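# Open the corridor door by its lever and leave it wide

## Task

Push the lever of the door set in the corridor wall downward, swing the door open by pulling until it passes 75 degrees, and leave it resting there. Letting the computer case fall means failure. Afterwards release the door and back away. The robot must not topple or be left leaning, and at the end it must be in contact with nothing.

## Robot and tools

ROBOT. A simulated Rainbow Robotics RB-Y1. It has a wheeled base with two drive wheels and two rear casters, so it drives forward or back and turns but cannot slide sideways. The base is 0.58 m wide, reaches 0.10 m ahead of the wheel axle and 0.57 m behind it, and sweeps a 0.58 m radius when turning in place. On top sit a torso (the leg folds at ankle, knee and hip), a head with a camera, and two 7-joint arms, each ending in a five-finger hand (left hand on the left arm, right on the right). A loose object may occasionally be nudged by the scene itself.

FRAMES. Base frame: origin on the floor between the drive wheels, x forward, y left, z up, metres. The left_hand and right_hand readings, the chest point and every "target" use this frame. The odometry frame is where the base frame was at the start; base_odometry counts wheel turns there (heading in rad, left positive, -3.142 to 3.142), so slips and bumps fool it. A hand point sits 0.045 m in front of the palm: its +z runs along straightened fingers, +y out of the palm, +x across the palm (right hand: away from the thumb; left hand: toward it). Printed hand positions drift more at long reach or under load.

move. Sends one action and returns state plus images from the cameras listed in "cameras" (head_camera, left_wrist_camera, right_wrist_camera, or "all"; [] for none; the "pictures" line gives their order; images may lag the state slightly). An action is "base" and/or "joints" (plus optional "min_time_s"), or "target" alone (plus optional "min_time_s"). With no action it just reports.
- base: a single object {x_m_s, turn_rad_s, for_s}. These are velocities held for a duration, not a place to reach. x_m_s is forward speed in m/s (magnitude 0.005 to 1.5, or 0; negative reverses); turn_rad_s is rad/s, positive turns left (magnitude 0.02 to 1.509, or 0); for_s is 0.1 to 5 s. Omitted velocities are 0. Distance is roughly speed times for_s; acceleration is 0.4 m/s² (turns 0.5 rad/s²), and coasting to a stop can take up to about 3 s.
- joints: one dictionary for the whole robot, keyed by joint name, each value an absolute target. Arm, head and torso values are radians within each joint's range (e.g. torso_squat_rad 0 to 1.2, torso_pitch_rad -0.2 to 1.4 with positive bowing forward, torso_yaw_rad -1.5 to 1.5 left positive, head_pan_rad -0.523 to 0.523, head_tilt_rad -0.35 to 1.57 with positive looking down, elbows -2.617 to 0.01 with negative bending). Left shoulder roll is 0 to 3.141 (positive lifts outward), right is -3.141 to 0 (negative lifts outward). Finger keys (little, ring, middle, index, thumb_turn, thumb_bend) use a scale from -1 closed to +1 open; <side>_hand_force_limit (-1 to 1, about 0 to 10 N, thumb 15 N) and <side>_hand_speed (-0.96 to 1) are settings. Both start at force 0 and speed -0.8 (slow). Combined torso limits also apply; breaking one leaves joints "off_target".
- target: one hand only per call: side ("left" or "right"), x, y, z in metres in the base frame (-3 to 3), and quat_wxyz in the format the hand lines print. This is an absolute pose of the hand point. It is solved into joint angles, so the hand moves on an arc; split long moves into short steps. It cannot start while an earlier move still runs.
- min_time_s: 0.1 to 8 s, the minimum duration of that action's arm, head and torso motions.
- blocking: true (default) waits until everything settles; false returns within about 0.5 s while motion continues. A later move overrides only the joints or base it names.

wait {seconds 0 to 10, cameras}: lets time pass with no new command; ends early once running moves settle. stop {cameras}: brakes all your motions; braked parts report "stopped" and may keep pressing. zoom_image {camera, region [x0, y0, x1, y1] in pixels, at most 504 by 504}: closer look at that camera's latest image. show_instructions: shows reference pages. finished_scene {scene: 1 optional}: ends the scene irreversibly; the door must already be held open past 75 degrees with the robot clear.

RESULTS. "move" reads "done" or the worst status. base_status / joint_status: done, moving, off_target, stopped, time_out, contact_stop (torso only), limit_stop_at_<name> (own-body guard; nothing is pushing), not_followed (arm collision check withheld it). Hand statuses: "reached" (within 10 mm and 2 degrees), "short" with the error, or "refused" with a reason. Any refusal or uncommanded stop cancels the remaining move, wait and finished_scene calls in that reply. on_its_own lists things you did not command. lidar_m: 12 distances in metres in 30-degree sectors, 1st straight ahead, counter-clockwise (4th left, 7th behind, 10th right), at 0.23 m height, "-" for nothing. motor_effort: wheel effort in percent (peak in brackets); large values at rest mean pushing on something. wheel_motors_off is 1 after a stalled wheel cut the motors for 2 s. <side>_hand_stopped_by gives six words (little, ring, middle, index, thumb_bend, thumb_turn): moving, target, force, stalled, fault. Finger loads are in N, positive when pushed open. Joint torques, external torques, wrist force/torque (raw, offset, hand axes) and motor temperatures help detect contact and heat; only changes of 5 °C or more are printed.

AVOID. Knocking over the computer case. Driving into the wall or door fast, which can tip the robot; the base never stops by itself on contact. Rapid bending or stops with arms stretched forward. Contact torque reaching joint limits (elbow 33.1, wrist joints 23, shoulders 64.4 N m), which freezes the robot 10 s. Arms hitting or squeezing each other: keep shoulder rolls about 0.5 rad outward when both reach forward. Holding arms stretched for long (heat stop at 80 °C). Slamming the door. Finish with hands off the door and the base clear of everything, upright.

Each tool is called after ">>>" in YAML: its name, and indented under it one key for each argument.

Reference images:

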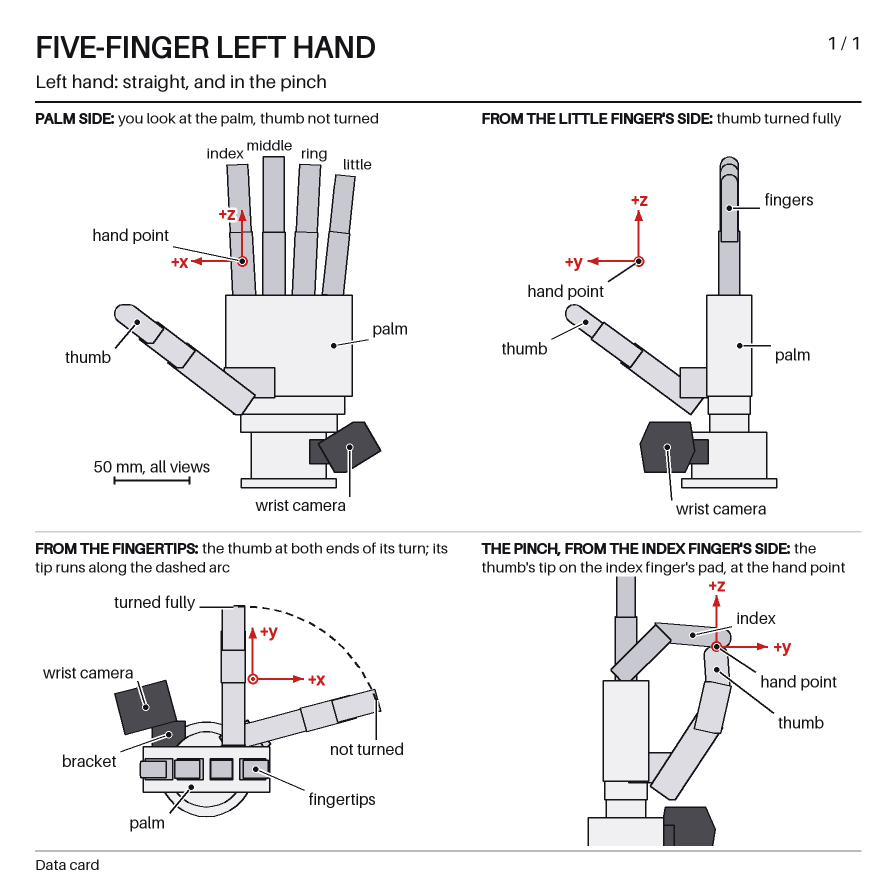

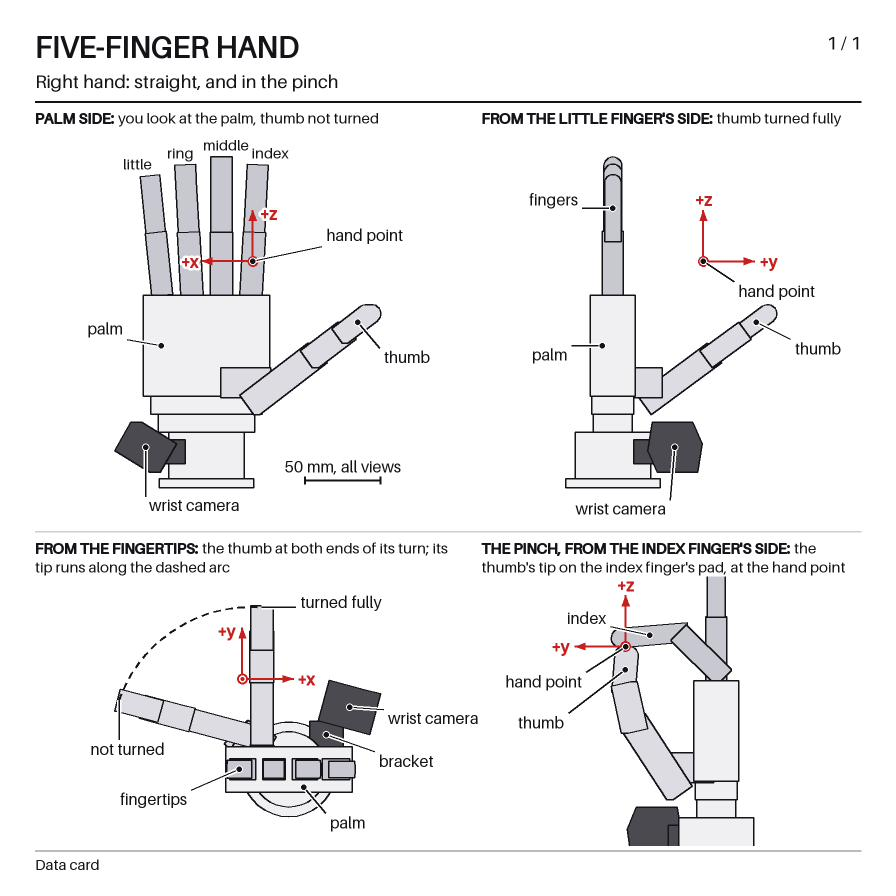

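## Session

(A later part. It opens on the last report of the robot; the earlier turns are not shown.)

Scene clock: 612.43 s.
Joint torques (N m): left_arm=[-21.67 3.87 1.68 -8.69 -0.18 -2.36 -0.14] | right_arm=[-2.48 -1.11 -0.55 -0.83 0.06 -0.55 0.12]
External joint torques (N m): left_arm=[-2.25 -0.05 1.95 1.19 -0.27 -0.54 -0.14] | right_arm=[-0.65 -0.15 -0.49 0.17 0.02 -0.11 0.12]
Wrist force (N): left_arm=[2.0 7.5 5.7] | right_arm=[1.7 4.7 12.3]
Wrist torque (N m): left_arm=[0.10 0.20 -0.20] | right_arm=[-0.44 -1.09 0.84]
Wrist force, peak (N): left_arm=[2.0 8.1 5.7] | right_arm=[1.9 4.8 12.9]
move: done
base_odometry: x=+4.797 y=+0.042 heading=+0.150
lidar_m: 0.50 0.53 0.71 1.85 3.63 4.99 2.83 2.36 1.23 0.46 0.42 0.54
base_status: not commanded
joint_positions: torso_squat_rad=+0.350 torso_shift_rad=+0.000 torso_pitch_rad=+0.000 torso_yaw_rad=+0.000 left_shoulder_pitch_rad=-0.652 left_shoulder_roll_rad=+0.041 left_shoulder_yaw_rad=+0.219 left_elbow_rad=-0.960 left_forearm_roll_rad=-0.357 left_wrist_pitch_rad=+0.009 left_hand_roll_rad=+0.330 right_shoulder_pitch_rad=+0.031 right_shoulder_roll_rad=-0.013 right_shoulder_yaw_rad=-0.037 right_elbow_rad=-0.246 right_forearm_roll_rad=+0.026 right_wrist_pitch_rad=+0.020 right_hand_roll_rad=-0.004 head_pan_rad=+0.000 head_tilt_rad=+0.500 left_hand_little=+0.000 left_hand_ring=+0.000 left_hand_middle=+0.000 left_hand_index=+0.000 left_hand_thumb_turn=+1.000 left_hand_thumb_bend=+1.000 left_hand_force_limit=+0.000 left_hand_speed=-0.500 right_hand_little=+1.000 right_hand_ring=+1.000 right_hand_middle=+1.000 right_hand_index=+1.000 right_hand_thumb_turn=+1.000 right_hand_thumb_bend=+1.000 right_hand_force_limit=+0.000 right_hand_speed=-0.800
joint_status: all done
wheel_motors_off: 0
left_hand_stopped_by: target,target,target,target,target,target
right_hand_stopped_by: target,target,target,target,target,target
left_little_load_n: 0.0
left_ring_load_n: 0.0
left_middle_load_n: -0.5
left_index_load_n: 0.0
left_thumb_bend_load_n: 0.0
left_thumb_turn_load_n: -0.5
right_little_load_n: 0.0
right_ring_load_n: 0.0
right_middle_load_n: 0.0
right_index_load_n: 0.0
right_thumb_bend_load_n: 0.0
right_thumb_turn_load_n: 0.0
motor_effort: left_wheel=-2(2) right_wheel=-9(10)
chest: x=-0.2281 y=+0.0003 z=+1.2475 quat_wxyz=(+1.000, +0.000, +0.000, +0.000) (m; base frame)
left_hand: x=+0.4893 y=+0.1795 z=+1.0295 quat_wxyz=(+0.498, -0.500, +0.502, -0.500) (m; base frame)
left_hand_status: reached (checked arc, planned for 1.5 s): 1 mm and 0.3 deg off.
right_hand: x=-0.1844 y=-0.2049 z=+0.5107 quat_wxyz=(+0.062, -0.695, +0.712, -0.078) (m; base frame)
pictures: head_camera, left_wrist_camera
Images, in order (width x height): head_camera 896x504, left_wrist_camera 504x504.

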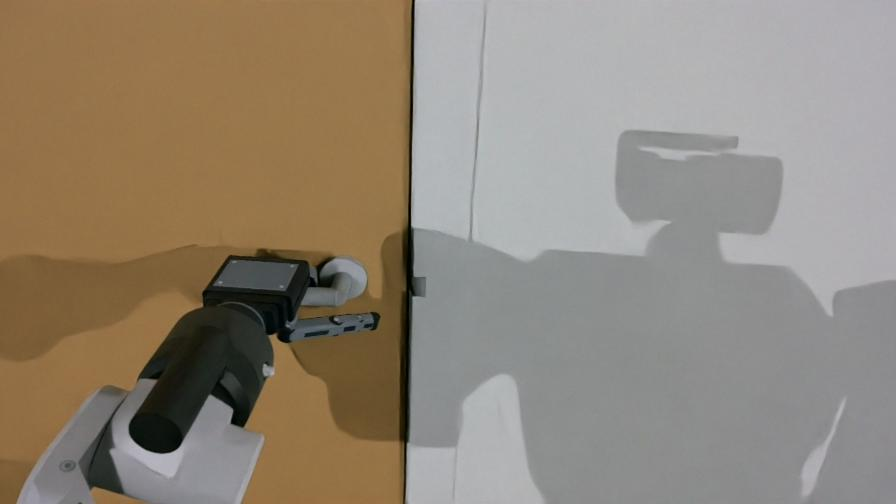

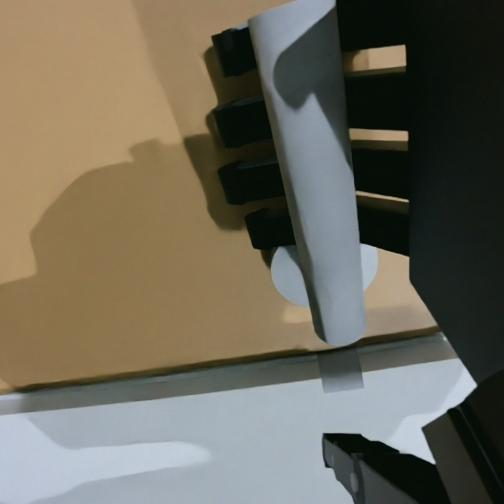

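>>> move:
  target: {"side": "left", "x": 0.49, "y": 0.188, "z": 1.02, "quat_wxyz": [0.5, -0.5, 0.5, -0.5]}
  min_time_s: 1.0

>>> move:
  target: {"side": "left", "x": 0.49, "y": 0.181, "z": 1.014, "quat_wxyz": [0.445, -0.5495, 0.445, -0.5495]}
  min_time_s: 1.5
  cameras: ["head_camera", "left_wrist_camera"]

Scene clock: 643.10 s.
Joint torques (N m): left_arm=[-21.98 5.42 1.81 -8.64 -0.22 -2.37 -0.08] | right_arm=[-2.82 -1.67 -0.63 -1.09 0.06 -0.71 0.08]
External joint torques (N m): left_arm=[-2.56 1.23 2.07 1.18 -0.34 -0.55 -0.08] | right_arm=[-0.98 -0.71 -0.57 -0.09 0.02 -0.27 0.08]
Wrist force (N): left_arm=[2.4 8.1 5.5] | right_arm=[2.0 5.0 12.5]
Wrist torque (N m): left_arm=[0.24 0.17 -0.19] | right_arm=[-0.35 -1.18 0.86]
Wrist force, peak (N): left_arm=[2.4 8.1 5.5] | right_arm=[1.7 5.1 12.8]
move: done
base_odometry: x=+4.797 y=+0.042 heading=+0.150
lidar_m: 0.50 0.52 0.72 1.85 3.62 4.99 2.82 2.36 1.23 0.46 0.42 0.54
base_status: not commanded
joint_positions: torso_squat_rad=+0.350 torso_shift_rad=+0.000 torso_pitch_rad=+0.000 torso_yaw_rad=+0.000 left_shoulder_pitch_rad=-0.654 left_shoulder_roll_rad=+0.052 left_shoulder_yaw_rad=+0.235 left_elbow_rad=-0.915 left_forearm_roll_rad=-0.358 left_wrist_pitch_rad=-0.034 left_hand_roll_rad=+0.330 right_shoulder_pitch_rad=+0.031 right_shoulder_roll_rad=-0.013 right_shoulder_yaw_rad=-0.037 right_elbow_rad=-0.246 right_forearm_roll_rad=+0.026 right_wrist_pitch_rad=+0.020 right_hand_roll_rad=-0.004 head_pan_rad=+0.000 head_tilt_rad=+0.500 left_hand_little=+0.000 left_hand_ring=+0.000 left_hand_middle=+0.000 left_hand_index=+0.000 left_hand_thumb_turn=+1.000 left_hand_thumb_bend=+1.000 left_hand_force_limit=+0.000 left_hand_speed=-0.500 right_hand_little=+1.000 right_hand_ring=+1.000 right_hand_middle=+1.000 right_hand_index=+1.000 right_hand_thumb_turn=+1.000 right_hand_thumb_bend=+1.000 right_hand_force_limit=+0.000 right_hand_speed=-0.800
joint_status: all done
wheel_motors_off: 0
left_hand_stopped_by: target,target,target,target,target,target
right_hand_stopped_by: target,target,target,target,target,target
left_little_load_n: 0.0
left_ring_load_n: 0.0
left_middle_load_n: 0.0
left_index_load_n: 0.0
left_thumb_bend_load_n: 0.0
left_thumb_turn_load_n: -0.5
right_little_load_n: 0.0
right_ring_load_n: 0.0
right_middle_load_n: 0.0
right_index_load_n: 0.0
right_thumb_bend_load_n: 0.0
right_thumb_turn_load_n: 0.0
motor_effort: left_wheel=-2(2) right_wheel=-9(10)
chest: x=-0.2281 y=+0.0003 z=+1.2475 quat_wxyz=(+1.000, +0.000, +0.000, +0.000) (m; base frame)
left_hand: x=+0.4889 y=+0.1877 z=+1.0199 quat_wxyz=(+0.499, -0.501, +0.501, -0.499) (m; base frame)
left_hand_status: reached (checked arc, planned for 1.0 s): 1 mm and 0.2 deg off.
right_hand: x=-0.1844 y=-0.2049 z=+0.5107 quat_wxyz=(+0.062, -0.695, +0.712, -0.078) (m; base frame)
pictures: none

Scene clock: 644.93 s.
Joint torques (N m): left_arm=[-15.6 4.07 1.74 -3.99 0.45 0.42 0.69] | right_arm=[-2.46 -1.7 -0.36 -0.93 0 -0.45 0.03]
External joint torques (N m): left_arm=[3.97 -0.41 2.04 5.71 0.31 2.3 0.68] | right_arm=[-0.62 -0.74 -0.3 0.07 -0.04 -0.02 0.03]
Wrist force (N): left_arm=[3.0 -1.7 6.8] | right_arm=[2.0 5.0 12.9]
Wrist torque (N m): left_arm=[-0.03 0.42 0.48] | right_arm=[-0.40 -1.17 0.85]
Wrist force, peak (N): left_arm=[1.7 8.1 5.1] | right_arm=[2.0 5.0 12.9]
move: done
base_odometry: x=+4.797 y=+0.042 heading=+0.150
lidar_m: 0.50 0.53 0.71 1.84 3.63 4.98 2.82 2.36 1.23 0.46 0.42 0.53
base_status: not commanded
joint_positions: torso_squat_rad=+0.350 torso_shift_rad=+0.000 torso_pitch_rad=+0.000 torso_yaw_rad=+0.000 left_shoulder_pitch_rad=-0.675 left_shoulder_roll_rad=+0.059 left_shoulder_yaw_rad=+0.261 left_elbow_rad=-0.825 left_forearm_roll_rad=-0.262 left_wrist_pitch_rad=-0.109 left_hand_roll_rad=+0.431 right_shoulder_pitch_rad=+0.031 right_shoulder_roll_rad=-0.013 right_shoulder_yaw_rad=-0.037 right_elbow_rad=-0.246 right_forearm_roll_rad=+0.026 right_wrist_pitch_rad=+0.020 right_hand_roll_rad=-0.004 head_pan_rad=+0.000 head_tilt_rad=+0.500 left_hand_little=+0.000 left_hand_ring=+0.000 left_hand_middle=+0.000 left_hand_index=+0.000 left_hand_thumb_turn=+1.000 left_hand_thumb_bend=+1.000 left_hand_force_limit=+0.000 left_hand_speed=-0.500 right_hand_little=+1.000 right_hand_ring=+1.000 right_hand_middle=+1.000 right_hand_index=+1.000 right_hand_thumb_turn=+1.000 right_hand_thumb_bend=+1.000 right_hand_force_limit=+0.000 right_hand_speed=-0.800
joint_status: all done
wheel_motors_off: 0
left_hand_stopped_by: target,target,target,target,target,target
right_hand_stopped_by: target,target,target,target,target,target
left_little_load_n: 0.5
left_ring_load_n: 0.5
left_middle_load_n: 0.0
left_index_load_n: 0.0
left_thumb_bend_load_n: 0.0
left_thumb_turn_load_n: -0.5
right_little_load_n: 0.0
right_ring_load_n: 0.0
right_middle_load_n: 0.0
right_index_load_n: 0.0
right_thumb_bend_load_n: -0.5
right_thumb_turn_load_n: 0.0
motor_effort: left_wheel=-2(2) right_wheel=-9(10)
chest: x=-0.2281 y=+0.0003 z=+1.2475 quat_wxyz=(+1.000, +0.000, +0.000, +0.000) (m; base frame)
left_hand: x=+0.4903 y=+0.1808 z=+1.0156 quat_wxyz=(+0.446, -0.549, +0.445, -0.550) (m; base frame)
left_hand_status: reached (checked arc, planned for 1.5 s): 2 mm and 0.1 deg off.
right_hand: x=-0.1844 y=-0.2049 z=+0.5107 quat_wxyz=(+0.062, -0.695, +0.712, -0.078) (m; base frame)
pictures: head_camera, left_wrist_camera
Images, in order (width x height): head_camera 896x504, left_wrist_camera 504x504.

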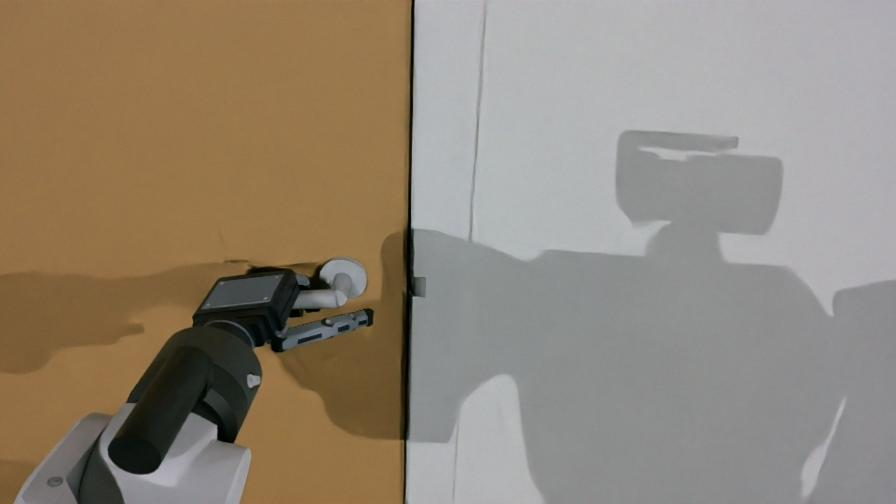

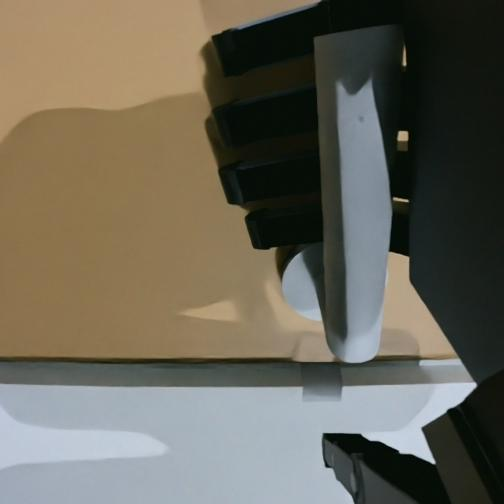

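>>> move:
  target: {"side": "left", "x": 0.49, "y": 0.174, "z": 1.006, "quat_wxyz": [0.3851, -0.593, 0.3851, -0.593]}
  min_time_s: 1.5
  cameras: ["head_camera", "left_wrist_camera"]

>>> move:
  target: {"side": "left", "x": 0.49, "y": 0.166, "z": 0.998, "quat_wxyz": [0.321, -0.63, 0.321, -0.63]}
  min_time_s: 1.5
  cameras: ["head_camera", "left_wrist_camera"]

Scene clock: 657.17 s.
Joint torques (N m): left_arm=[-9.45 3.79 2.67 -1.47 0.59 1.57 0.48] | right_arm=[-2.72 -1.39 -0.49 -0.82 0.08 -0.81 -0.14]
External joint torques (N m): left_arm=[10.3 -1.03 2.93 8.01 0.45 3.48 0.46] | right_arm=[-0.88 -0.43 -0.43 0.18 0.03 -0.38 -0.14]
Wrist force (N): left_arm=[5.9 -3.8 15.1] | right_arm=[2.3 4.7 12.5]
Wrist torque (N m): left_arm=[-0.44 0.90 0.71] | right_arm=[-0.42 -1.22 0.87]
Wrist force, peak (N): left_arm=[3.8 -6.5 29.2] | right_arm=[2.1 5.2 12.6]
move: done
base_odometry: x=+4.797 y=+0.042 heading=+0.150
lidar_m: 0.50 0.54 0.71 1.85 3.62 4.98 2.83 2.37 1.23 0.47 0.42 0.54
base_status: not commanded
joint_positions: torso_squat_rad=+0.350 torso_shift_rad=+0.000 torso_pitch_rad=+0.000 torso_yaw_rad=+0.000 left_shoulder_pitch_rad=-0.708 left_shoulder_roll_rad=+0.073 left_shoulder_yaw_rad=+0.275 left_elbow_rad=-0.697 left_forearm_roll_rad=-0.168 left_wrist_pitch_rad=-0.201 left_hand_roll_rad=+0.544 right_shoulder_pitch_rad=+0.031 right_shoulder_roll_rad=-0.013 right_shoulder_yaw_rad=-0.037 right_elbow_rad=-0.246 right_forearm_roll_rad=+0.026 right_wrist_pitch_rad=+0.020 right_hand_roll_rad=-0.004 head_pan_rad=+0.000 head_tilt_rad=+0.500 left_hand_little=+0.000 left_hand_ring=+0.000 left_hand_middle=+0.000 left_hand_index=+0.000 left_hand_thumb_turn=+1.000 left_hand_thumb_bend=+1.000 left_hand_force_limit=+0.000 left_hand_speed=-0.500 right_hand_little=+1.000 right_hand_ring=+1.000 right_hand_middle=+1.000 right_hand_index=+1.000 right_hand_thumb_turn=+1.000 right_hand_thumb_bend=+1.000 right_hand_force_limit=+0.000 right_hand_speed=-0.800
joint_status: all done
wheel_motors_off: 0
left_hand_stopped_by: target,target,target,target,target,target
right_hand_stopped_by: target,target,target,target,target,target
left_little_load_n: 1.5
left_ring_load_n: 0.5
left_middle_load_n: 0.0
left_index_load_n: 0.0
left_thumb_bend_load_n: 0.0
left_thumb_turn_load_n: 0.0
right_little_load_n: 0.0
right_ring_load_n: 0.0
right_middle_load_n: 0.0
right_index_load_n: 0.0
right_thumb_bend_load_n: 0.0
right_thumb_turn_load_n: 0.0
motor_effort: left_wheel=-3(4) right_wheel=-9(11)
chest: x=-0.2280 y=+0.0003 z=+1.2475 quat_wxyz=(+1.000, +0.000, +0.000, +0.000) (m; base frame)
left_hand: x=+0.4907 y=+0.1738 z=+1.0088 quat_wxyz=(+0.387, -0.592, +0.385, -0.593) (m; base frame)
left_hand_status: reached (checked arc, planned for 1.5 s): 3 mm and 0.2 deg off.
right_hand: x=-0.1844 y=-0.2049 z=+0.5107 quat_wxyz=(+0.062, -0.695, +0.712, -0.078) (m; base frame)
pictures: head_camera, left_wrist_camera
Images, in order (width x height): head_camera 896x504, left_wrist_camera 504x504.

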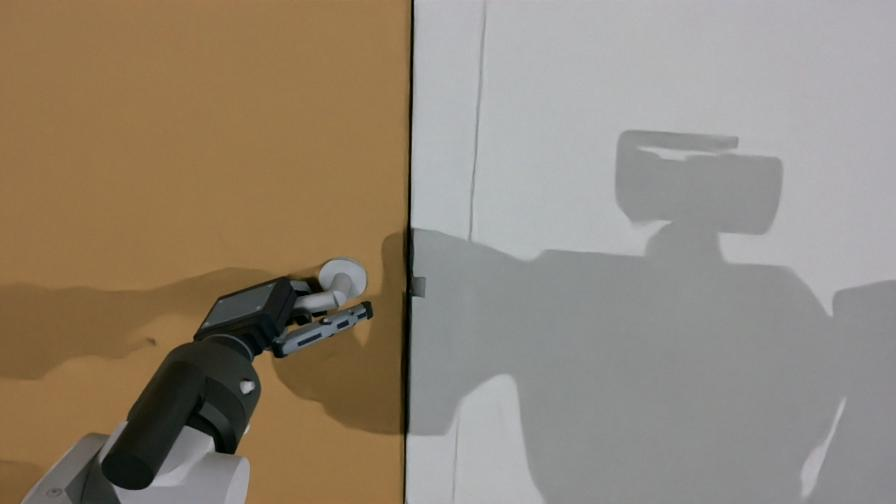

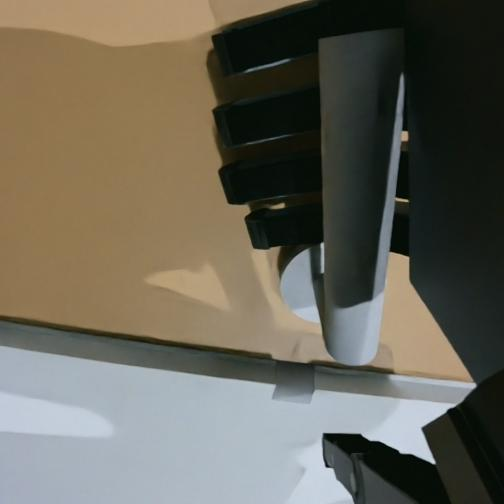

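Scene clock: 659.00 s.
Joint torques (N m): left_arm=[-8.52 3.09 1.89 0.64 0.5 2.64 0.59] | right_arm=[-2.49 -1.41 -0.3 -1.14 -0.01 -0.36 0.17]
External joint torques (N m): left_arm=[11.65 -2.29 2.01 9.63 0.37 4.57 0.56] | right_arm=[-0.65 -0.46 -0.25 -0.14 -0.05 0.08 0.17]
Wrist force (N): left_arm=[7.4 -7.3 12.4] | right_arm=[2.1 4.6 12.5]
Wrist torque (N m): left_arm=[-0.44 0.78 0.89] | right_arm=[-0.46 -1.18 0.84]
Wrist force, peak (N): left_arm=[14.6 -11.2 38.1] | right_arm=[2.0 5.2 12.7]
move: done
base_odometry: x=+4.797 y=+0.042 heading=+0.150
lidar_m: 0.50 0.53 0.71 1.83 3.64 4.99 2.82 2.37 1.23 0.47 0.42 0.54
base_status: not commanded
joint_positions: torso_squat_rad=+0.350 torso_shift_rad=+0.000 torso_pitch_rad=+0.000 torso_yaw_rad=+0.000 left_shoulder_pitch_rad=-0.788 left_shoulder_roll_rad=+0.101 left_shoulder_yaw_rad=+0.281 left_elbow_rad=-0.464 left_forearm_roll_rad=-0.080 left_wrist_pitch_rad=-0.353 left_hand_roll_rad=+0.678 right_shoulder_pitch_rad=+0.031 right_shoulder_roll_rad=-0.013 right_shoulder_yaw_rad=-0.037 right_elbow_rad=-0.246 right_forearm_roll_rad=+0.026 right_wrist_pitch_rad=+0.020 right_hand_roll_rad=-0.004 head_pan_rad=+0.000 head_tilt_rad=+0.500 left_hand_little=+0.000 left_hand_ring=+0.000 left_hand_middle=+0.000 left_hand_index=+0.000 left_hand_thumb_turn=+1.000 left_hand_thumb_bend=+1.000 left_hand_force_limit=+0.000 left_hand_speed=-0.500 right_hand_little=+1.000 right_hand_ring=+1.000 right_hand_middle=+1.000 right_hand_index=+1.000 right_hand_thumb_turn=+1.000 right_hand_thumb_bend=+1.000 right_hand_force_limit=+0.000 right_hand_speed=-0.800
joint_status: all done
wheel_motors_off: 0
left_hand_stopped_by: target,target,target,target,target,target
right_hand_stopped_by: target,target,target,target,target,target
left_little_load_n: 1.0
left_ring_load_n: 0.5
left_middle_load_n: 0.0
left_index_load_n: 0.0
left_thumb_bend_load_n: 0.0
left_thumb_turn_load_n: 0.0
right_little_load_n: 0.0
right_ring_load_n: 0.0
right_middle_load_n: 0.0
right_index_load_n: 0.5
right_thumb_bend_load_n: 0.0
right_thumb_turn_load_n: 0.0
motor_effort: left_wheel=-7(7) right_wheel=-11(12)
chest: x=-0.2282 y=+0.0003 z=+1.2475 quat_wxyz=(+1.000, +0.000, +0.000, +0.000) (m; base frame)
left_hand: x=+0.4909 y=+0.1657 z=+1.0020 quat_wxyz=(+0.322, -0.629, +0.321, -0.631) (m; base frame)
left_hand_status: reached (checked arc, planned for 1.5 s): 4 mm and 0.2 deg off.
right_hand: x=-0.1843 y=-0.2048 z=+0.5106 quat_wxyz=(+0.062, -0.695, +0.712, -0.078) (m; base frame)
pictures: head_camera, left_wrist_camera
Images, in order (width x height): head_camera 896x504, left_wrist_camera 504x504.

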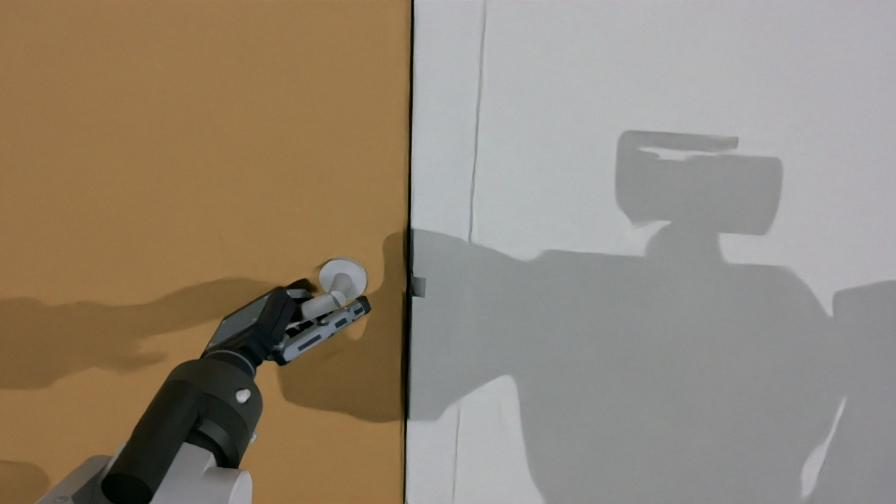

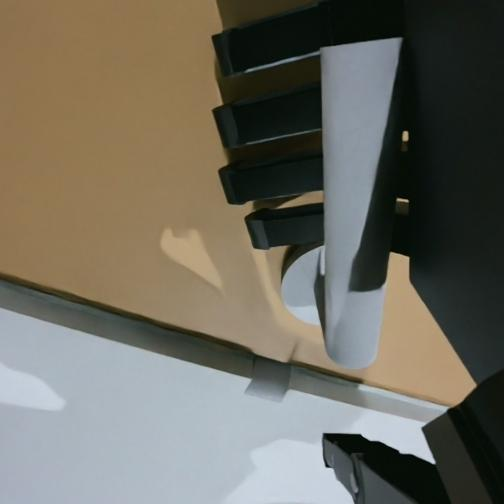

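>>> move:
  target: {"side": "left", "x": 0.485, "y": 0.16, "z": 0.993, "quat_wxyz": [0.2876, -0.646, 0.2876, -0.646]}
  min_time_s: 1.5

>>> move:
  base: {"x_m_s": -0.05, "for_s": 0.8}
  cameras: ["head_camera", "left_wrist_camera"]

Scene clock: 673.77 s.
Joint torques (N m): left_arm=[-1.86 -6.51 0.23 5.48 -0.25 3.37 0.6] | right_arm=[-2.96 -1.59 -0.59 -1.01 0.01 -0.42 -0.08]
External joint torques (N m): left_arm=[18.2 -11.76 0.41 14.32 -0.35 5.3 0.57] | right_arm=[-1.13 -0.63 -0.53 -0.02 -0.03 0.01 -0.08]
Wrist force (N): left_arm=[3.7 -11.7 44.9] | right_arm=[1.7 4.7 12.1]
Wrist torque (N m): left_arm=[-1.89 2.22 0.86] | right_arm=[-0.40 -1.08 0.84]
Wrist force, peak (N): left_arm=[2.5 -12.2 45.1] | right_arm=[2.5 5.2 12.7]
move: done
base_odometry: x=+4.797 y=+0.042 heading=+0.150
lidar_m: 0.50 0.53 0.72 1.84 3.62 4.99 2.82 2.36 1.23 0.46 0.42 0.54
base_status: not commanded
joint_positions: torso_squat_rad=+0.350 torso_shift_rad=+0.000 torso_pitch_rad=+0.000 torso_yaw_rad=+0.000 left_shoulder_pitch_rad=-0.793 left_shoulder_roll_rad=+0.093 left_shoulder_yaw_rad=+0.290 left_elbow_rad=-0.425 left_forearm_roll_rad=-0.048 left_wrist_pitch_rad=-0.383 left_hand_roll_rad=+0.735 right_shoulder_pitch_rad=+0.031 right_shoulder_roll_rad=-0.013 right_shoulder_yaw_rad=-0.037 right_elbow_rad=-0.246 right_forearm_roll_rad=+0.026 right_wrist_pitch_rad=+0.020 right_hand_roll_rad=-0.004 head_pan_rad=+0.000 head_tilt_rad=+0.500 left_hand_little=+0.000 left_hand_ring=+0.001 left_hand_middle=+0.000 left_hand_index=+0.000 left_hand_thumb_turn=+1.000 left_hand_thumb_bend=+1.000 left_hand_force_limit=+0.000 left_hand_speed=-0.500 right_hand_little=+1.000 right_hand_ring=+1.000 right_hand_middle=+1.000 right_hand_index=+1.000 right_hand_thumb_turn=+1.000 right_hand_thumb_bend=+1.000 right_hand_force_limit=+0.000 right_hand_speed=-0.800
joint_status: all done
wheel_motors_off: 0
left_hand_stopped_by: target,target,target,target,target,target
right_hand_stopped_by: target,target,target,target,target,target
left_little_load_n: 1.0
left_ring_load_n: 6.5
left_middle_load_n: 0.0
left_index_load_n: 0.0
left_thumb_bend_load_n: 0.0
left_thumb_turn_load_n: -0.5
right_little_load_n: 0.0
right_ring_load_n: 0.0
right_middle_load_n: 0.0
right_index_load_n: 0.0
right_thumb_bend_load_n: 0.0
right_thumb_turn_load_n: 0.0
motor_effort: left_wheel=-7(7) right_wheel=-12(13)
chest: x=-0.2279 y=+0.0003 z=+1.2475 quat_wxyz=(+1.000, +0.000, +0.000, +0.000) (m; base frame)
left_hand: x=+0.4876 y=+0.1615 z=+0.9985 quat_wxyz=(+0.293, -0.647, +0.287, -0.643) (m; base frame)
left_hand_status: reached (checked arc, planned for 1.5 s): 6 mm and 0.7 deg off.
right_hand: x=-0.1842 y=-0.2048 z=+0.5106 quat_wxyz=(+0.062, -0.695, +0.712, -0.077) (m; base frame)
pictures: none

Scene clock: 675.40 s.
Joint torques (N m): left_arm=[-16.48 -5.13 -2.49 -2.68 -0.72 0.88 0.52] | right_arm=[-3.42 -1.14 -1.39 -1.02 0.17 -0.52 0.17]
External joint torques (N m): left_arm=[3.54 -10.36 -2.31 6.14 -0.81 2.81 0.5] | right_arm=[-1.58 -0.18 -1.34 -0.02 0.13 -0.08 0.17]
Wrist force (N): left_arm=[-3.9 -11.7 6.5] | right_arm=[1.2 5.1 12.4]
Wrist torque (N m): left_arm=[-0.54 0.65 0.44] | right_arm=[-0.36 -1.01 0.80]
Wrist force, peak (N): left_arm=[3.5 -12.0 48.1] | right_arm=[1.9 4.9 12.6]
move: done
base_odometry: x=+4.758 y=+0.036 heading=+0.149
lidar_m: 0.50 0.52 0.73 1.99 3.61 4.37 2.79 1.94 1.22 2.09 0.44 0.59
base_status: done (sent for 0.8 of 0.8 s)
joint_positions: torso_squat_rad=+0.350 torso_shift_rad=+0.000 torso_pitch_rad=+0.000 torso_yaw_rad=+0.000 left_shoulder_pitch_rad=-0.789 left_shoulder_roll_rad=+0.093 left_shoulder_yaw_rad=+0.290 left_elbow_rad=-0.423 left_forearm_roll_rad=-0.048 left_wrist_pitch_rad=-0.382 left_hand_roll_rad=+0.735 right_shoulder_pitch_rad=+0.031 right_shoulder_roll_rad=-0.013 right_shoulder_yaw_rad=-0.037 right_elbow_rad=-0.246 right_forearm_roll_rad=+0.026 right_wrist_pitch_rad=+0.020 right_hand_roll_rad=-0.004 head_pan_rad=+0.000 head_tilt_rad=+0.500 left_hand_little=+0.000 left_hand_ring=+0.000 left_hand_middle=+0.000 left_hand_index=+0.000 left_hand_thumb_turn=+1.000 left_hand_thumb_bend=+1.000 left_hand_force_limit=+0.000 left_hand_speed=-0.500 right_hand_little=+1.000 right_hand_ring=+1.000 right_hand_middle=+1.000 right_hand_index=+1.000 right_hand_thumb_turn=+1.000 right_hand_thumb_bend=+1.000 right_hand_force_limit=+0.000 right_hand_speed=-0.800
joint_status: not commanded
wheel_motors_off: 0
left_hand_stopped_by: target,target,target,target,target,target
right_hand_stopped_by: target,target,target,target,target,target
left_little_load_n: 0.0
left_ring_load_n: 2.0
left_middle_load_n: -2.0
left_index_load_n: 0.0
left_thumb_bend_load_n: 0.0
left_thumb_turn_load_n: 0.0
right_little_load_n: 0.0
right_ring_load_n: 0.0
right_middle_load_n: 0.0
right_index_load_n: 0.0
right_thumb_bend_load_n: 0.0
right_thumb_turn_load_n: 0.0
motor_effort: left_wheel=-8(37) right_wheel=+2(44)
chest: x=-0.2282 y=+0.0004 z=+1.2475 quat_wxyz=(+1.000, +0.000, +0.000, +0.000) (m; base frame)
left_hand: x=+0.4859 y=+0.1626 z=+0.9950 quat_wxyz=(+0.292, -0.649, +0.287, -0.641) (m; base frame)
right_hand: x=-0.1843 y=-0.2048 z=+0.5107 quat_wxyz=(+0.062, -0.695, +0.712, -0.078) (m; base frame)
pictures: head_camera, left_wrist_camera
Images, in order (width x height): head_camera 896x504, left_wrist_camera 504x504.

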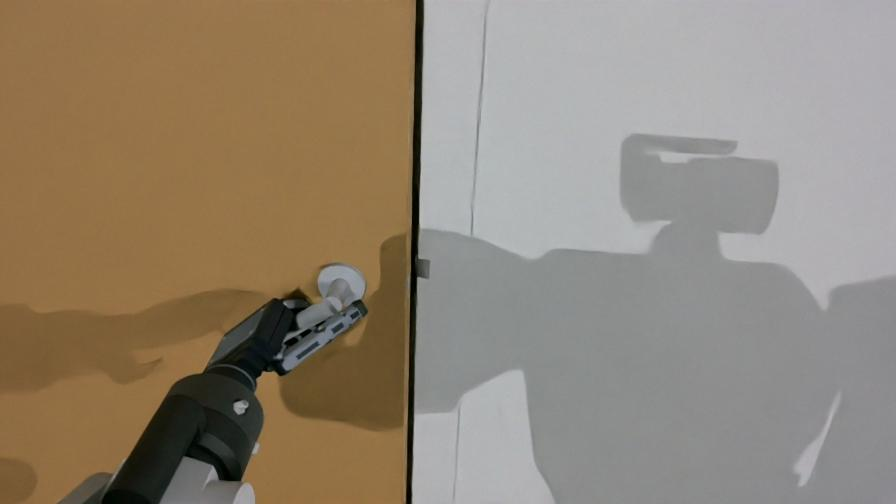

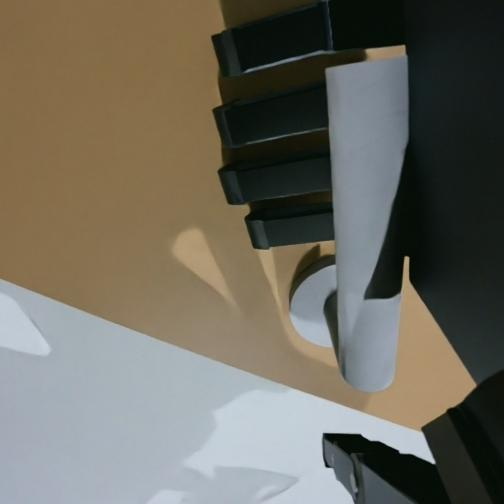

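>>> move:
  base: {"x_m_s": -0.1, "for_s": 0.9}

>>> move:
  target: {"side": "left", "x": 0.485, "y": 0.185, "z": 1.008, "quat_wxyz": [0.415, -0.572, 0.415, -0.572]}
  min_time_s: 2
  cameras: ["head_camera", "left_wrist_camera"]

Scene clock: 693.07 s.
Joint torques (N m): left_arm=[-20.61 -19.77 -8.36 -1.76 -2.53 0.76 0.31] | right_arm=[-3.75 -1.79 -0.38 -0.74 0.01 -0.62 -0.05]
External joint torques (N m): left_arm=[-0.6 -25.05 -8.18 7.06 -2.63 2.69 0.29] | right_arm=[-1.92 -0.81 -0.32 0.26 -0.03 -0.18 -0.05]
Wrist force (N): left_arm=[-23.1 -26.7 16.8] | right_arm=[2.0 4.6 12.2]
Wrist torque (N m): left_arm=[-1.96 2.94 -0.51] | right_arm=[-0.43 -1.17 0.84]
Wrist force, peak (N): left_arm=[-25.5 -26.8 15.7] | right_arm=[2.6 4.9 12.9]
move: done
base_odometry: x=+4.669 y=+0.023 heading=+0.149
lidar_m: 0.49 0.51 0.80 2.29 3.56 5.15 2.70 2.25 1.19 1.19 0.49 0.54
base_status: done (sent for 0.9 of 0.9 s)
joint_positions: torso_squat_rad=+0.350 torso_shift_rad=+0.000 torso_pitch_rad=+0.000 torso_yaw_rad=+0.001 left_shoulder_pitch_rad=-0.788 left_shoulder_roll_rad=+0.096 left_shoulder_yaw_rad=+0.292 left_elbow_rad=-0.423 left_forearm_roll_rad=-0.047 left_wrist_pitch_rad=-0.382 left_hand_roll_rad=+0.735 right_shoulder_pitch_rad=+0.031 right_shoulder_roll_rad=-0.013 right_shoulder_yaw_rad=-0.037 right_elbow_rad=-0.246 right_forearm_roll_rad=+0.026 right_wrist_pitch_rad=+0.020 right_hand_roll_rad=-0.004 head_pan_rad=+0.000 head_tilt_rad=+0.500 left_hand_little=+0.000 left_hand_ring=+0.001 left_hand_middle=-0.001 left_hand_index=-0.002 left_hand_thumb_turn=+1.000 left_hand_thumb_bend=+1.000 left_hand_force_limit=+0.000 left_hand_speed=-0.500 right_hand_little=+1.000 right_hand_ring=+1.000 right_hand_middle=+1.000 right_hand_index=+1.000 right_hand_thumb_turn=+1.000 right_hand_thumb_bend=+1.000 right_hand_force_limit=+0.000 right_hand_speed=-0.800
joint_status: not commanded
wheel_motors_off: 0
left_hand_stopped_by: target,target,target,target,target,target
right_hand_stopped_by: target,target,target,target,target,target
left_little_load_n: 1.5
left_ring_load_n: 7.5
left_middle_load_n: -10.0
left_index_load_n: -17.5
left_thumb_bend_load_n: 0.0
left_thumb_turn_load_n: -0.5
right_little_load_n: 0.0
right_ring_load_n: 0.0
right_middle_load_n: 0.0
right_index_load_n: 0.0
right_thumb_bend_load_n: 0.0
right_thumb_turn_load_n: 0.0
motor_effort: left_wheel=-3(32) right_wheel=+2(30)
chest: x=-0.2281 y=+0.0007 z=+1.2475 quat_wxyz=(+1.000, -0.001, +0.000, +0.000) (m; base frame)
left_hand: x=+0.4861 y=+0.1665 z=+0.9948 quat_wxyz=(+0.294, -0.650, +0.286, -0.640) (m; base frame)
right_hand: x=-0.1843 y=-0.2048 z=+0.5107 quat_wxyz=(+0.061, -0.695, +0.712, -0.078) (m; base frame)
pictures: none

Scene clock: 695.40 s.
Joint torques (N m): left_arm=[-9.33 1.82 -1.73 -2.48 0 2.07 0.23] | right_arm=[-2.67 -1.69 -0.3 -0.96 -0.09 -0.48 -0.07]
External joint torques (N m): left_arm=[10.04 -2.96 -1.75 7.15 -0.15 3.96 0.21] | right_arm=[-0.83 -0.73 -0.25 0.04 -0.13 -0.05 -0.07]
Wrist force (N): left_arm=[3.6 -7.2 6.9] | right_arm=[1.8 4.6 12.3]
Wrist torque (N m): left_arm=[-0.21 0.98 0.54] | right_arm=[-0.44 -1.12 0.86]
Wrist force, peak (N): left_arm=[-18.0 -32.8 15.4] | right_arm=[1.9 5.4 12.9]
move: done
base_odometry: x=+4.669 y=+0.023 heading=+0.149
lidar_m: 0.49 0.51 0.79 2.30 3.54 5.16 2.70 2.25 1.20 1.19 0.49 0.55
base_status: not commanded
joint_positions: torso_squat_rad=+0.350 torso_shift_rad=+0.000 torso_pitch_rad=+0.000 torso_yaw_rad=+0.000 left_shoulder_pitch_rad=-0.658 left_shoulder_roll_rad=+0.087 left_shoulder_yaw_rad=+0.232 left_elbow_rad=-0.799 left_forearm_roll_rad=-0.206 left_wrist_pitch_rad=-0.148 left_hand_roll_rad=+0.520 right_shoulder_pitch_rad=+0.031 right_shoulder_roll_rad=-0.013 right_shoulder_yaw_rad=-0.037 right_elbow_rad=-0.246 right_forearm_roll_rad=+0.026 right_wrist_pitch_rad=+0.020 right_hand_roll_rad=-0.004 head_pan_rad=+0.000 head_tilt_rad=+0.500 left_hand_little=+0.000 left_hand_ring=+0.000 left_hand_middle=+0.000 left_hand_index=-0.001 left_hand_thumb_turn=+1.000 left_hand_thumb_bend=+1.000 left_hand_force_limit=+0.000 left_hand_speed=-0.500 right_hand_little=+1.000 right_hand_ring=+1.000 right_hand_middle=+1.000 right_hand_index=+1.000 right_hand_thumb_turn=+1.000 right_hand_thumb_bend=+1.000 right_hand_force_limit=+0.000 right_hand_speed=-0.800
joint_status: all done
wheel_motors_off: 0
left_hand_stopped_by: target,target,target,target,target,target
right_hand_stopped_by: target,target,target,target,target,target
left_little_load_n: 3.0
left_ring_load_n: -0.5
left_middle_load_n: -0.5
left_index_load_n: -5.0
left_thumb_bend_load_n: 0.0
left_thumb_turn_load_n: 0.0
right_little_load_n: 0.0
right_ring_load_n: 0.0
right_middle_load_n: 0.0
right_index_load_n: 0.0
right_thumb_bend_load_n: 0.0
right_thumb_turn_load_n: 0.0
motor_effort: left_wheel=-6(6) right_wheel=+7(8)
chest: x=-0.2282 y=+0.0003 z=+1.2475 quat_wxyz=(+1.000, +0.000, +0.000, +0.000) (m; base frame)
left_hand: x=+0.4860 y=+0.1844 z=+1.0110 quat_wxyz=(+0.416, -0.570, +0.415, -0.574) (m; base frame)
left_hand_status: reached (checked arc, planned for 2.0 s): 3 mm and 0.4 deg off.
right_hand: x=-0.1844 y=-0.2048 z=+0.5107 quat_wxyz=(+0.062, -0.695, +0.712, -0.078) (m; base frame)
pictures: head_camera, left_wrist_camera
Images, in order (width x height): head_camera 896x504, left_wrist_camera 504x504.

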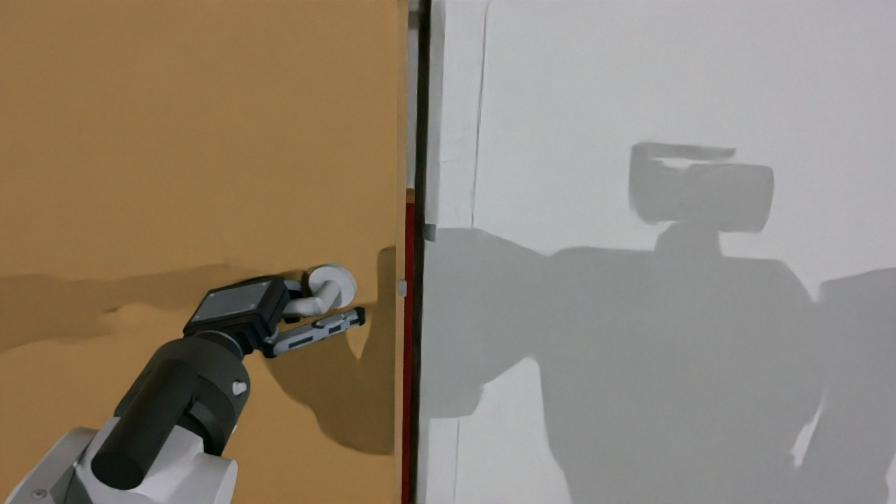

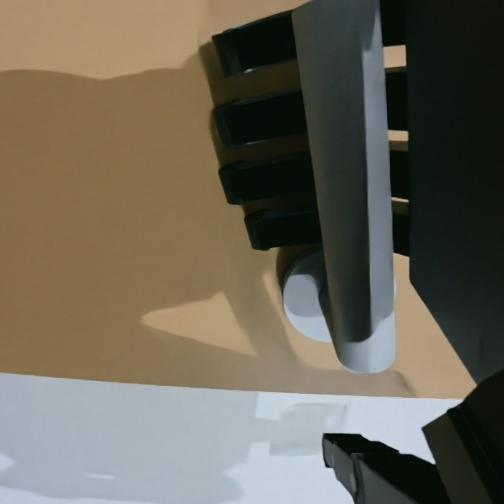

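>>> move:
  target: {"side": "left", "x": 0.486, "y": 0.202, "z": 1.017, "quat_wxyz": [0.4602, -0.4602, 0.5369, -0.5369]}
  min_time_s: 1.5

>>> move:
  base: {"x_m_s": -0.1, "for_s": 1.2}
  cameras: ["head_camera", "left_wrist_camera"]

Scene clock: 733.10 s.
Joint torques (N m): left_arm=[-22.22 7.73 1.51 -9.12 0.09 -1.97 0.33] | right_arm=[-3.09 -1.25 -0.79 -1.07 -0.06 -0.26 0.03]
External joint torques (N m): left_arm=[-2.47 0.73 -1.5 -0.17 -0.19 -0.41 0.33] | right_arm=[-1.26 -0.29 -0.73 -0.07 -0.1 0.18 0.03]
Wrist force (N): left_arm=[0.8 6.8 5.4] | right_arm=[1.8 4.6 11.8]
Wrist torque (N m): left_arm=[0.01 0.41 -0.12] | right_arm=[-0.42 -1.09 0.85]
Wrist force, peak (N): left_arm=[4.3 -7.8 6.8] | right_arm=[2.1 5.4 12.6]
move: done
base_odometry: x=+4.669 y=+0.023 heading=+0.149
lidar_m: 0.49 0.52 0.79 2.29 3.56 5.17 2.71 2.24 1.20 1.19 0.49 0.56
base_status: not commanded
joint_positions: torso_squat_rad=+0.350 torso_shift_rad=+0.000 torso_pitch_rad=+0.000 torso_yaw_rad=+0.000 left_shoulder_pitch_rad=-0.663 left_shoulder_roll_rad=+0.316 left_shoulder_yaw_rad=-0.101 left_elbow_rad=-0.808 left_forearm_roll_rad=-0.251 left_wrist_pitch_rad=-0.157 left_hand_roll_rad=+0.631 right_shoulder_pitch_rad=+0.031 right_shoulder_roll_rad=-0.013 right_shoulder_yaw_rad=-0.037 right_elbow_rad=-0.246 right_forearm_roll_rad=+0.026 right_wrist_pitch_rad=+0.020 right_hand_roll_rad=-0.004 head_pan_rad=+0.000 head_tilt_rad=+0.500 left_hand_little=+0.000 left_hand_ring=+0.000 left_hand_middle=+0.000 left_hand_index=+0.000 left_hand_thumb_turn=+1.000 left_hand_thumb_bend=+1.000 left_hand_force_limit=+0.000 left_hand_speed=-0.500 right_hand_little=+1.000 right_hand_ring=+1.000 right_hand_middle=+1.000 right_hand_index=+1.000 right_hand_thumb_turn=+1.000 right_hand_thumb_bend=+1.000 right_hand_force_limit=+0.000 right_hand_speed=-0.800
joint_status: all done
wheel_motors_off: 0
left_hand_stopped_by: target,target,target,target,target,target
right_hand_stopped_by: target,target,target,target,target,target
left_little_load_n: 0.0
left_ring_load_n: 0.0
left_middle_load_n: 0.0
left_index_load_n: 0.0
left_thumb_bend_load_n: 0.0
left_thumb_turn_load_n: 0.0
right_little_load_n: 0.0
right_ring_load_n: 0.0
right_middle_load_n: 0.0
right_index_load_n: 0.0
right_thumb_bend_load_n: 0.0
right_thumb_turn_load_n: 0.0
motor_effort: left_wheel=-7(7) right_wheel=+7(9)
chest: x=-0.2281 y=+0.0004 z=+1.2475 quat_wxyz=(+1.000, +0.000, +0.000, +0.000) (m; base frame)
left_hand: x=+0.4857 y=+0.2028 z=+1.0159 quat_wxyz=(+0.462, -0.461, +0.536, -0.536) (m; base frame)
left_hand_status: reached (checked arc, planned for 1.5 s): 1 mm and 0.3 deg off.
right_hand: x=-0.1845 y=-0.2049 z=+0.5107 quat_wxyz=(+0.062, -0.695, +0.712, -0.078) (m; base frame)
pictures: none

Scene clock: 734.90 s.
Joint torques (N m): left_arm=[-18.67 -1.05 -0.25 -7.56 0.38 -2.11 0.86] | right_arm=[-3.59 -1.44 -0.8 -1.32 0.08 -0.46 -0.22]
External joint torques (N m): left_arm=[1.12 -8.11 -3.27 1.38 0.09 -0.58 0.86] | right_arm=[-1.75 -0.48 -0.75 -0.32 0.04 -0.02 -0.22]
Wrist force (N): left_arm=[-10.3 0.5 9.5] | right_arm=[1.7 4.3 12.4]
Wrist torque (N m): left_arm=[-0.39 1.28 0.21] | right_arm=[-0.45 -1.11 0.79]
Wrist force, peak (N): left_arm=[-16.5 1.8 9.1] | right_arm=[1.6 4.8 12.9]
move: done
base_odometry: x=+4.550 y=+0.005 heading=+0.148
lidar_m: 0.49 0.51 0.91 2.70 3.49 5.03 2.58 1.68 1.36 1.17 0.56 0.58
base_status: done (sent for 1.2 of 1.2 s)
joint_positions: torso_squat_rad=+0.350 torso_shift_rad=+0.000 torso_pitch_rad=+0.000 torso_yaw_rad=+0.000 left_shoulder_pitch_rad=-0.664 left_shoulder_roll_rad=+0.319 left_shoulder_yaw_rad=-0.100 left_elbow_rad=-0.808 left_forearm_roll_rad=-0.252 left_wrist_pitch_rad=-0.157 left_hand_roll_rad=+0.631 right_shoulder_pitch_rad=+0.031 right_shoulder_roll_rad=-0.013 right_shoulder_yaw_rad=-0.037 right_elbow_rad=-0.246 right_forearm_roll_rad=+0.026 right_wrist_pitch_rad=+0.020 right_hand_roll_rad=-0.004 head_pan_rad=+0.000 head_tilt_rad=+0.500 left_hand_little=+0.000 left_hand_ring=+0.000 left_hand_middle=+0.000 left_hand_index=-0.001 left_hand_thumb_turn=+1.000 left_hand_thumb_bend=+1.000 left_hand_force_limit=+0.000 left_hand_speed=-0.500 right_hand_little=+1.000 right_hand_ring=+1.000 right_hand_middle=+1.000 right_hand_index=+1.000 right_hand_thumb_turn=+1.000 right_hand_thumb_bend=+1.000 right_hand_force_limit=+0.000 right_hand_speed=-0.800
joint_status: not commanded
wheel_motors_off: 0
left_hand_stopped_by: target,target,target,target,target,target
right_hand_stopped_by: target,target,target,target,target,target
left_little_load_n: 5.0
left_ring_load_n: 0.0
left_middle_load_n: 0.0
left_index_load_n: -8.0
left_thumb_bend_load_n: 0.0
left_thumb_turn_load_n: 0.0
right_little_load_n: 0.0
right_ring_load_n: 0.0
right_middle_load_n: 0.0
right_index_load_n: 0.0
right_thumb_bend_load_n: 0.0
right_thumb_turn_load_n: 0.0
motor_effort: left_wheel=-4(33) right_wheel=+7(18)
chest: x=-0.2281 y=+0.0005 z=+1.2475 quat_wxyz=(+1.000, +0.000, +0.000, +0.000) (m; base frame)
left_hand: x=+0.4861 y=+0.2045 z=+1.0170 quat_wxyz=(+0.463, -0.461, +0.536, -0.535) (m; base frame)
right_hand: x=-0.1844 y=-0.2048 z=+0.5107 quat_wxyz=(+0.061, -0.695, +0.712, -0.078) (m; base frame)
pictures: head_camera, left_wrist_camera
Images, in order (width x height): head_camera 896x504, left_wrist_camera 504x504.

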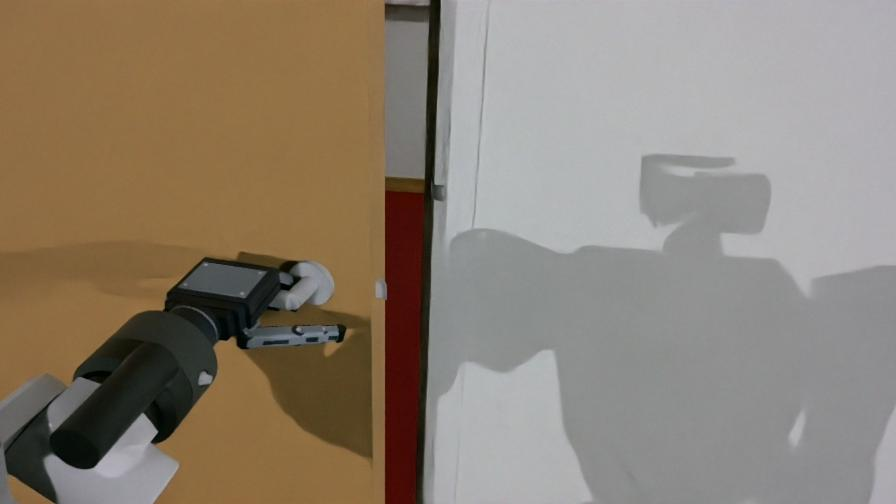

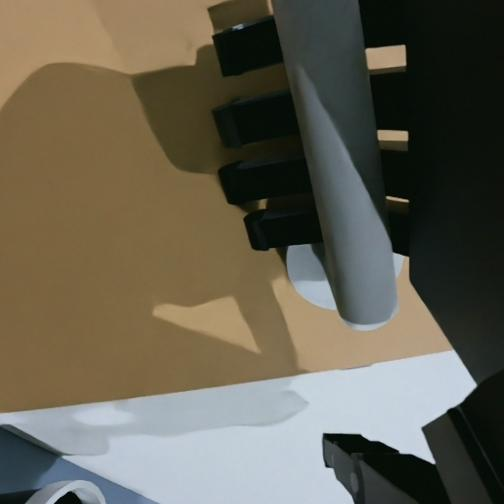

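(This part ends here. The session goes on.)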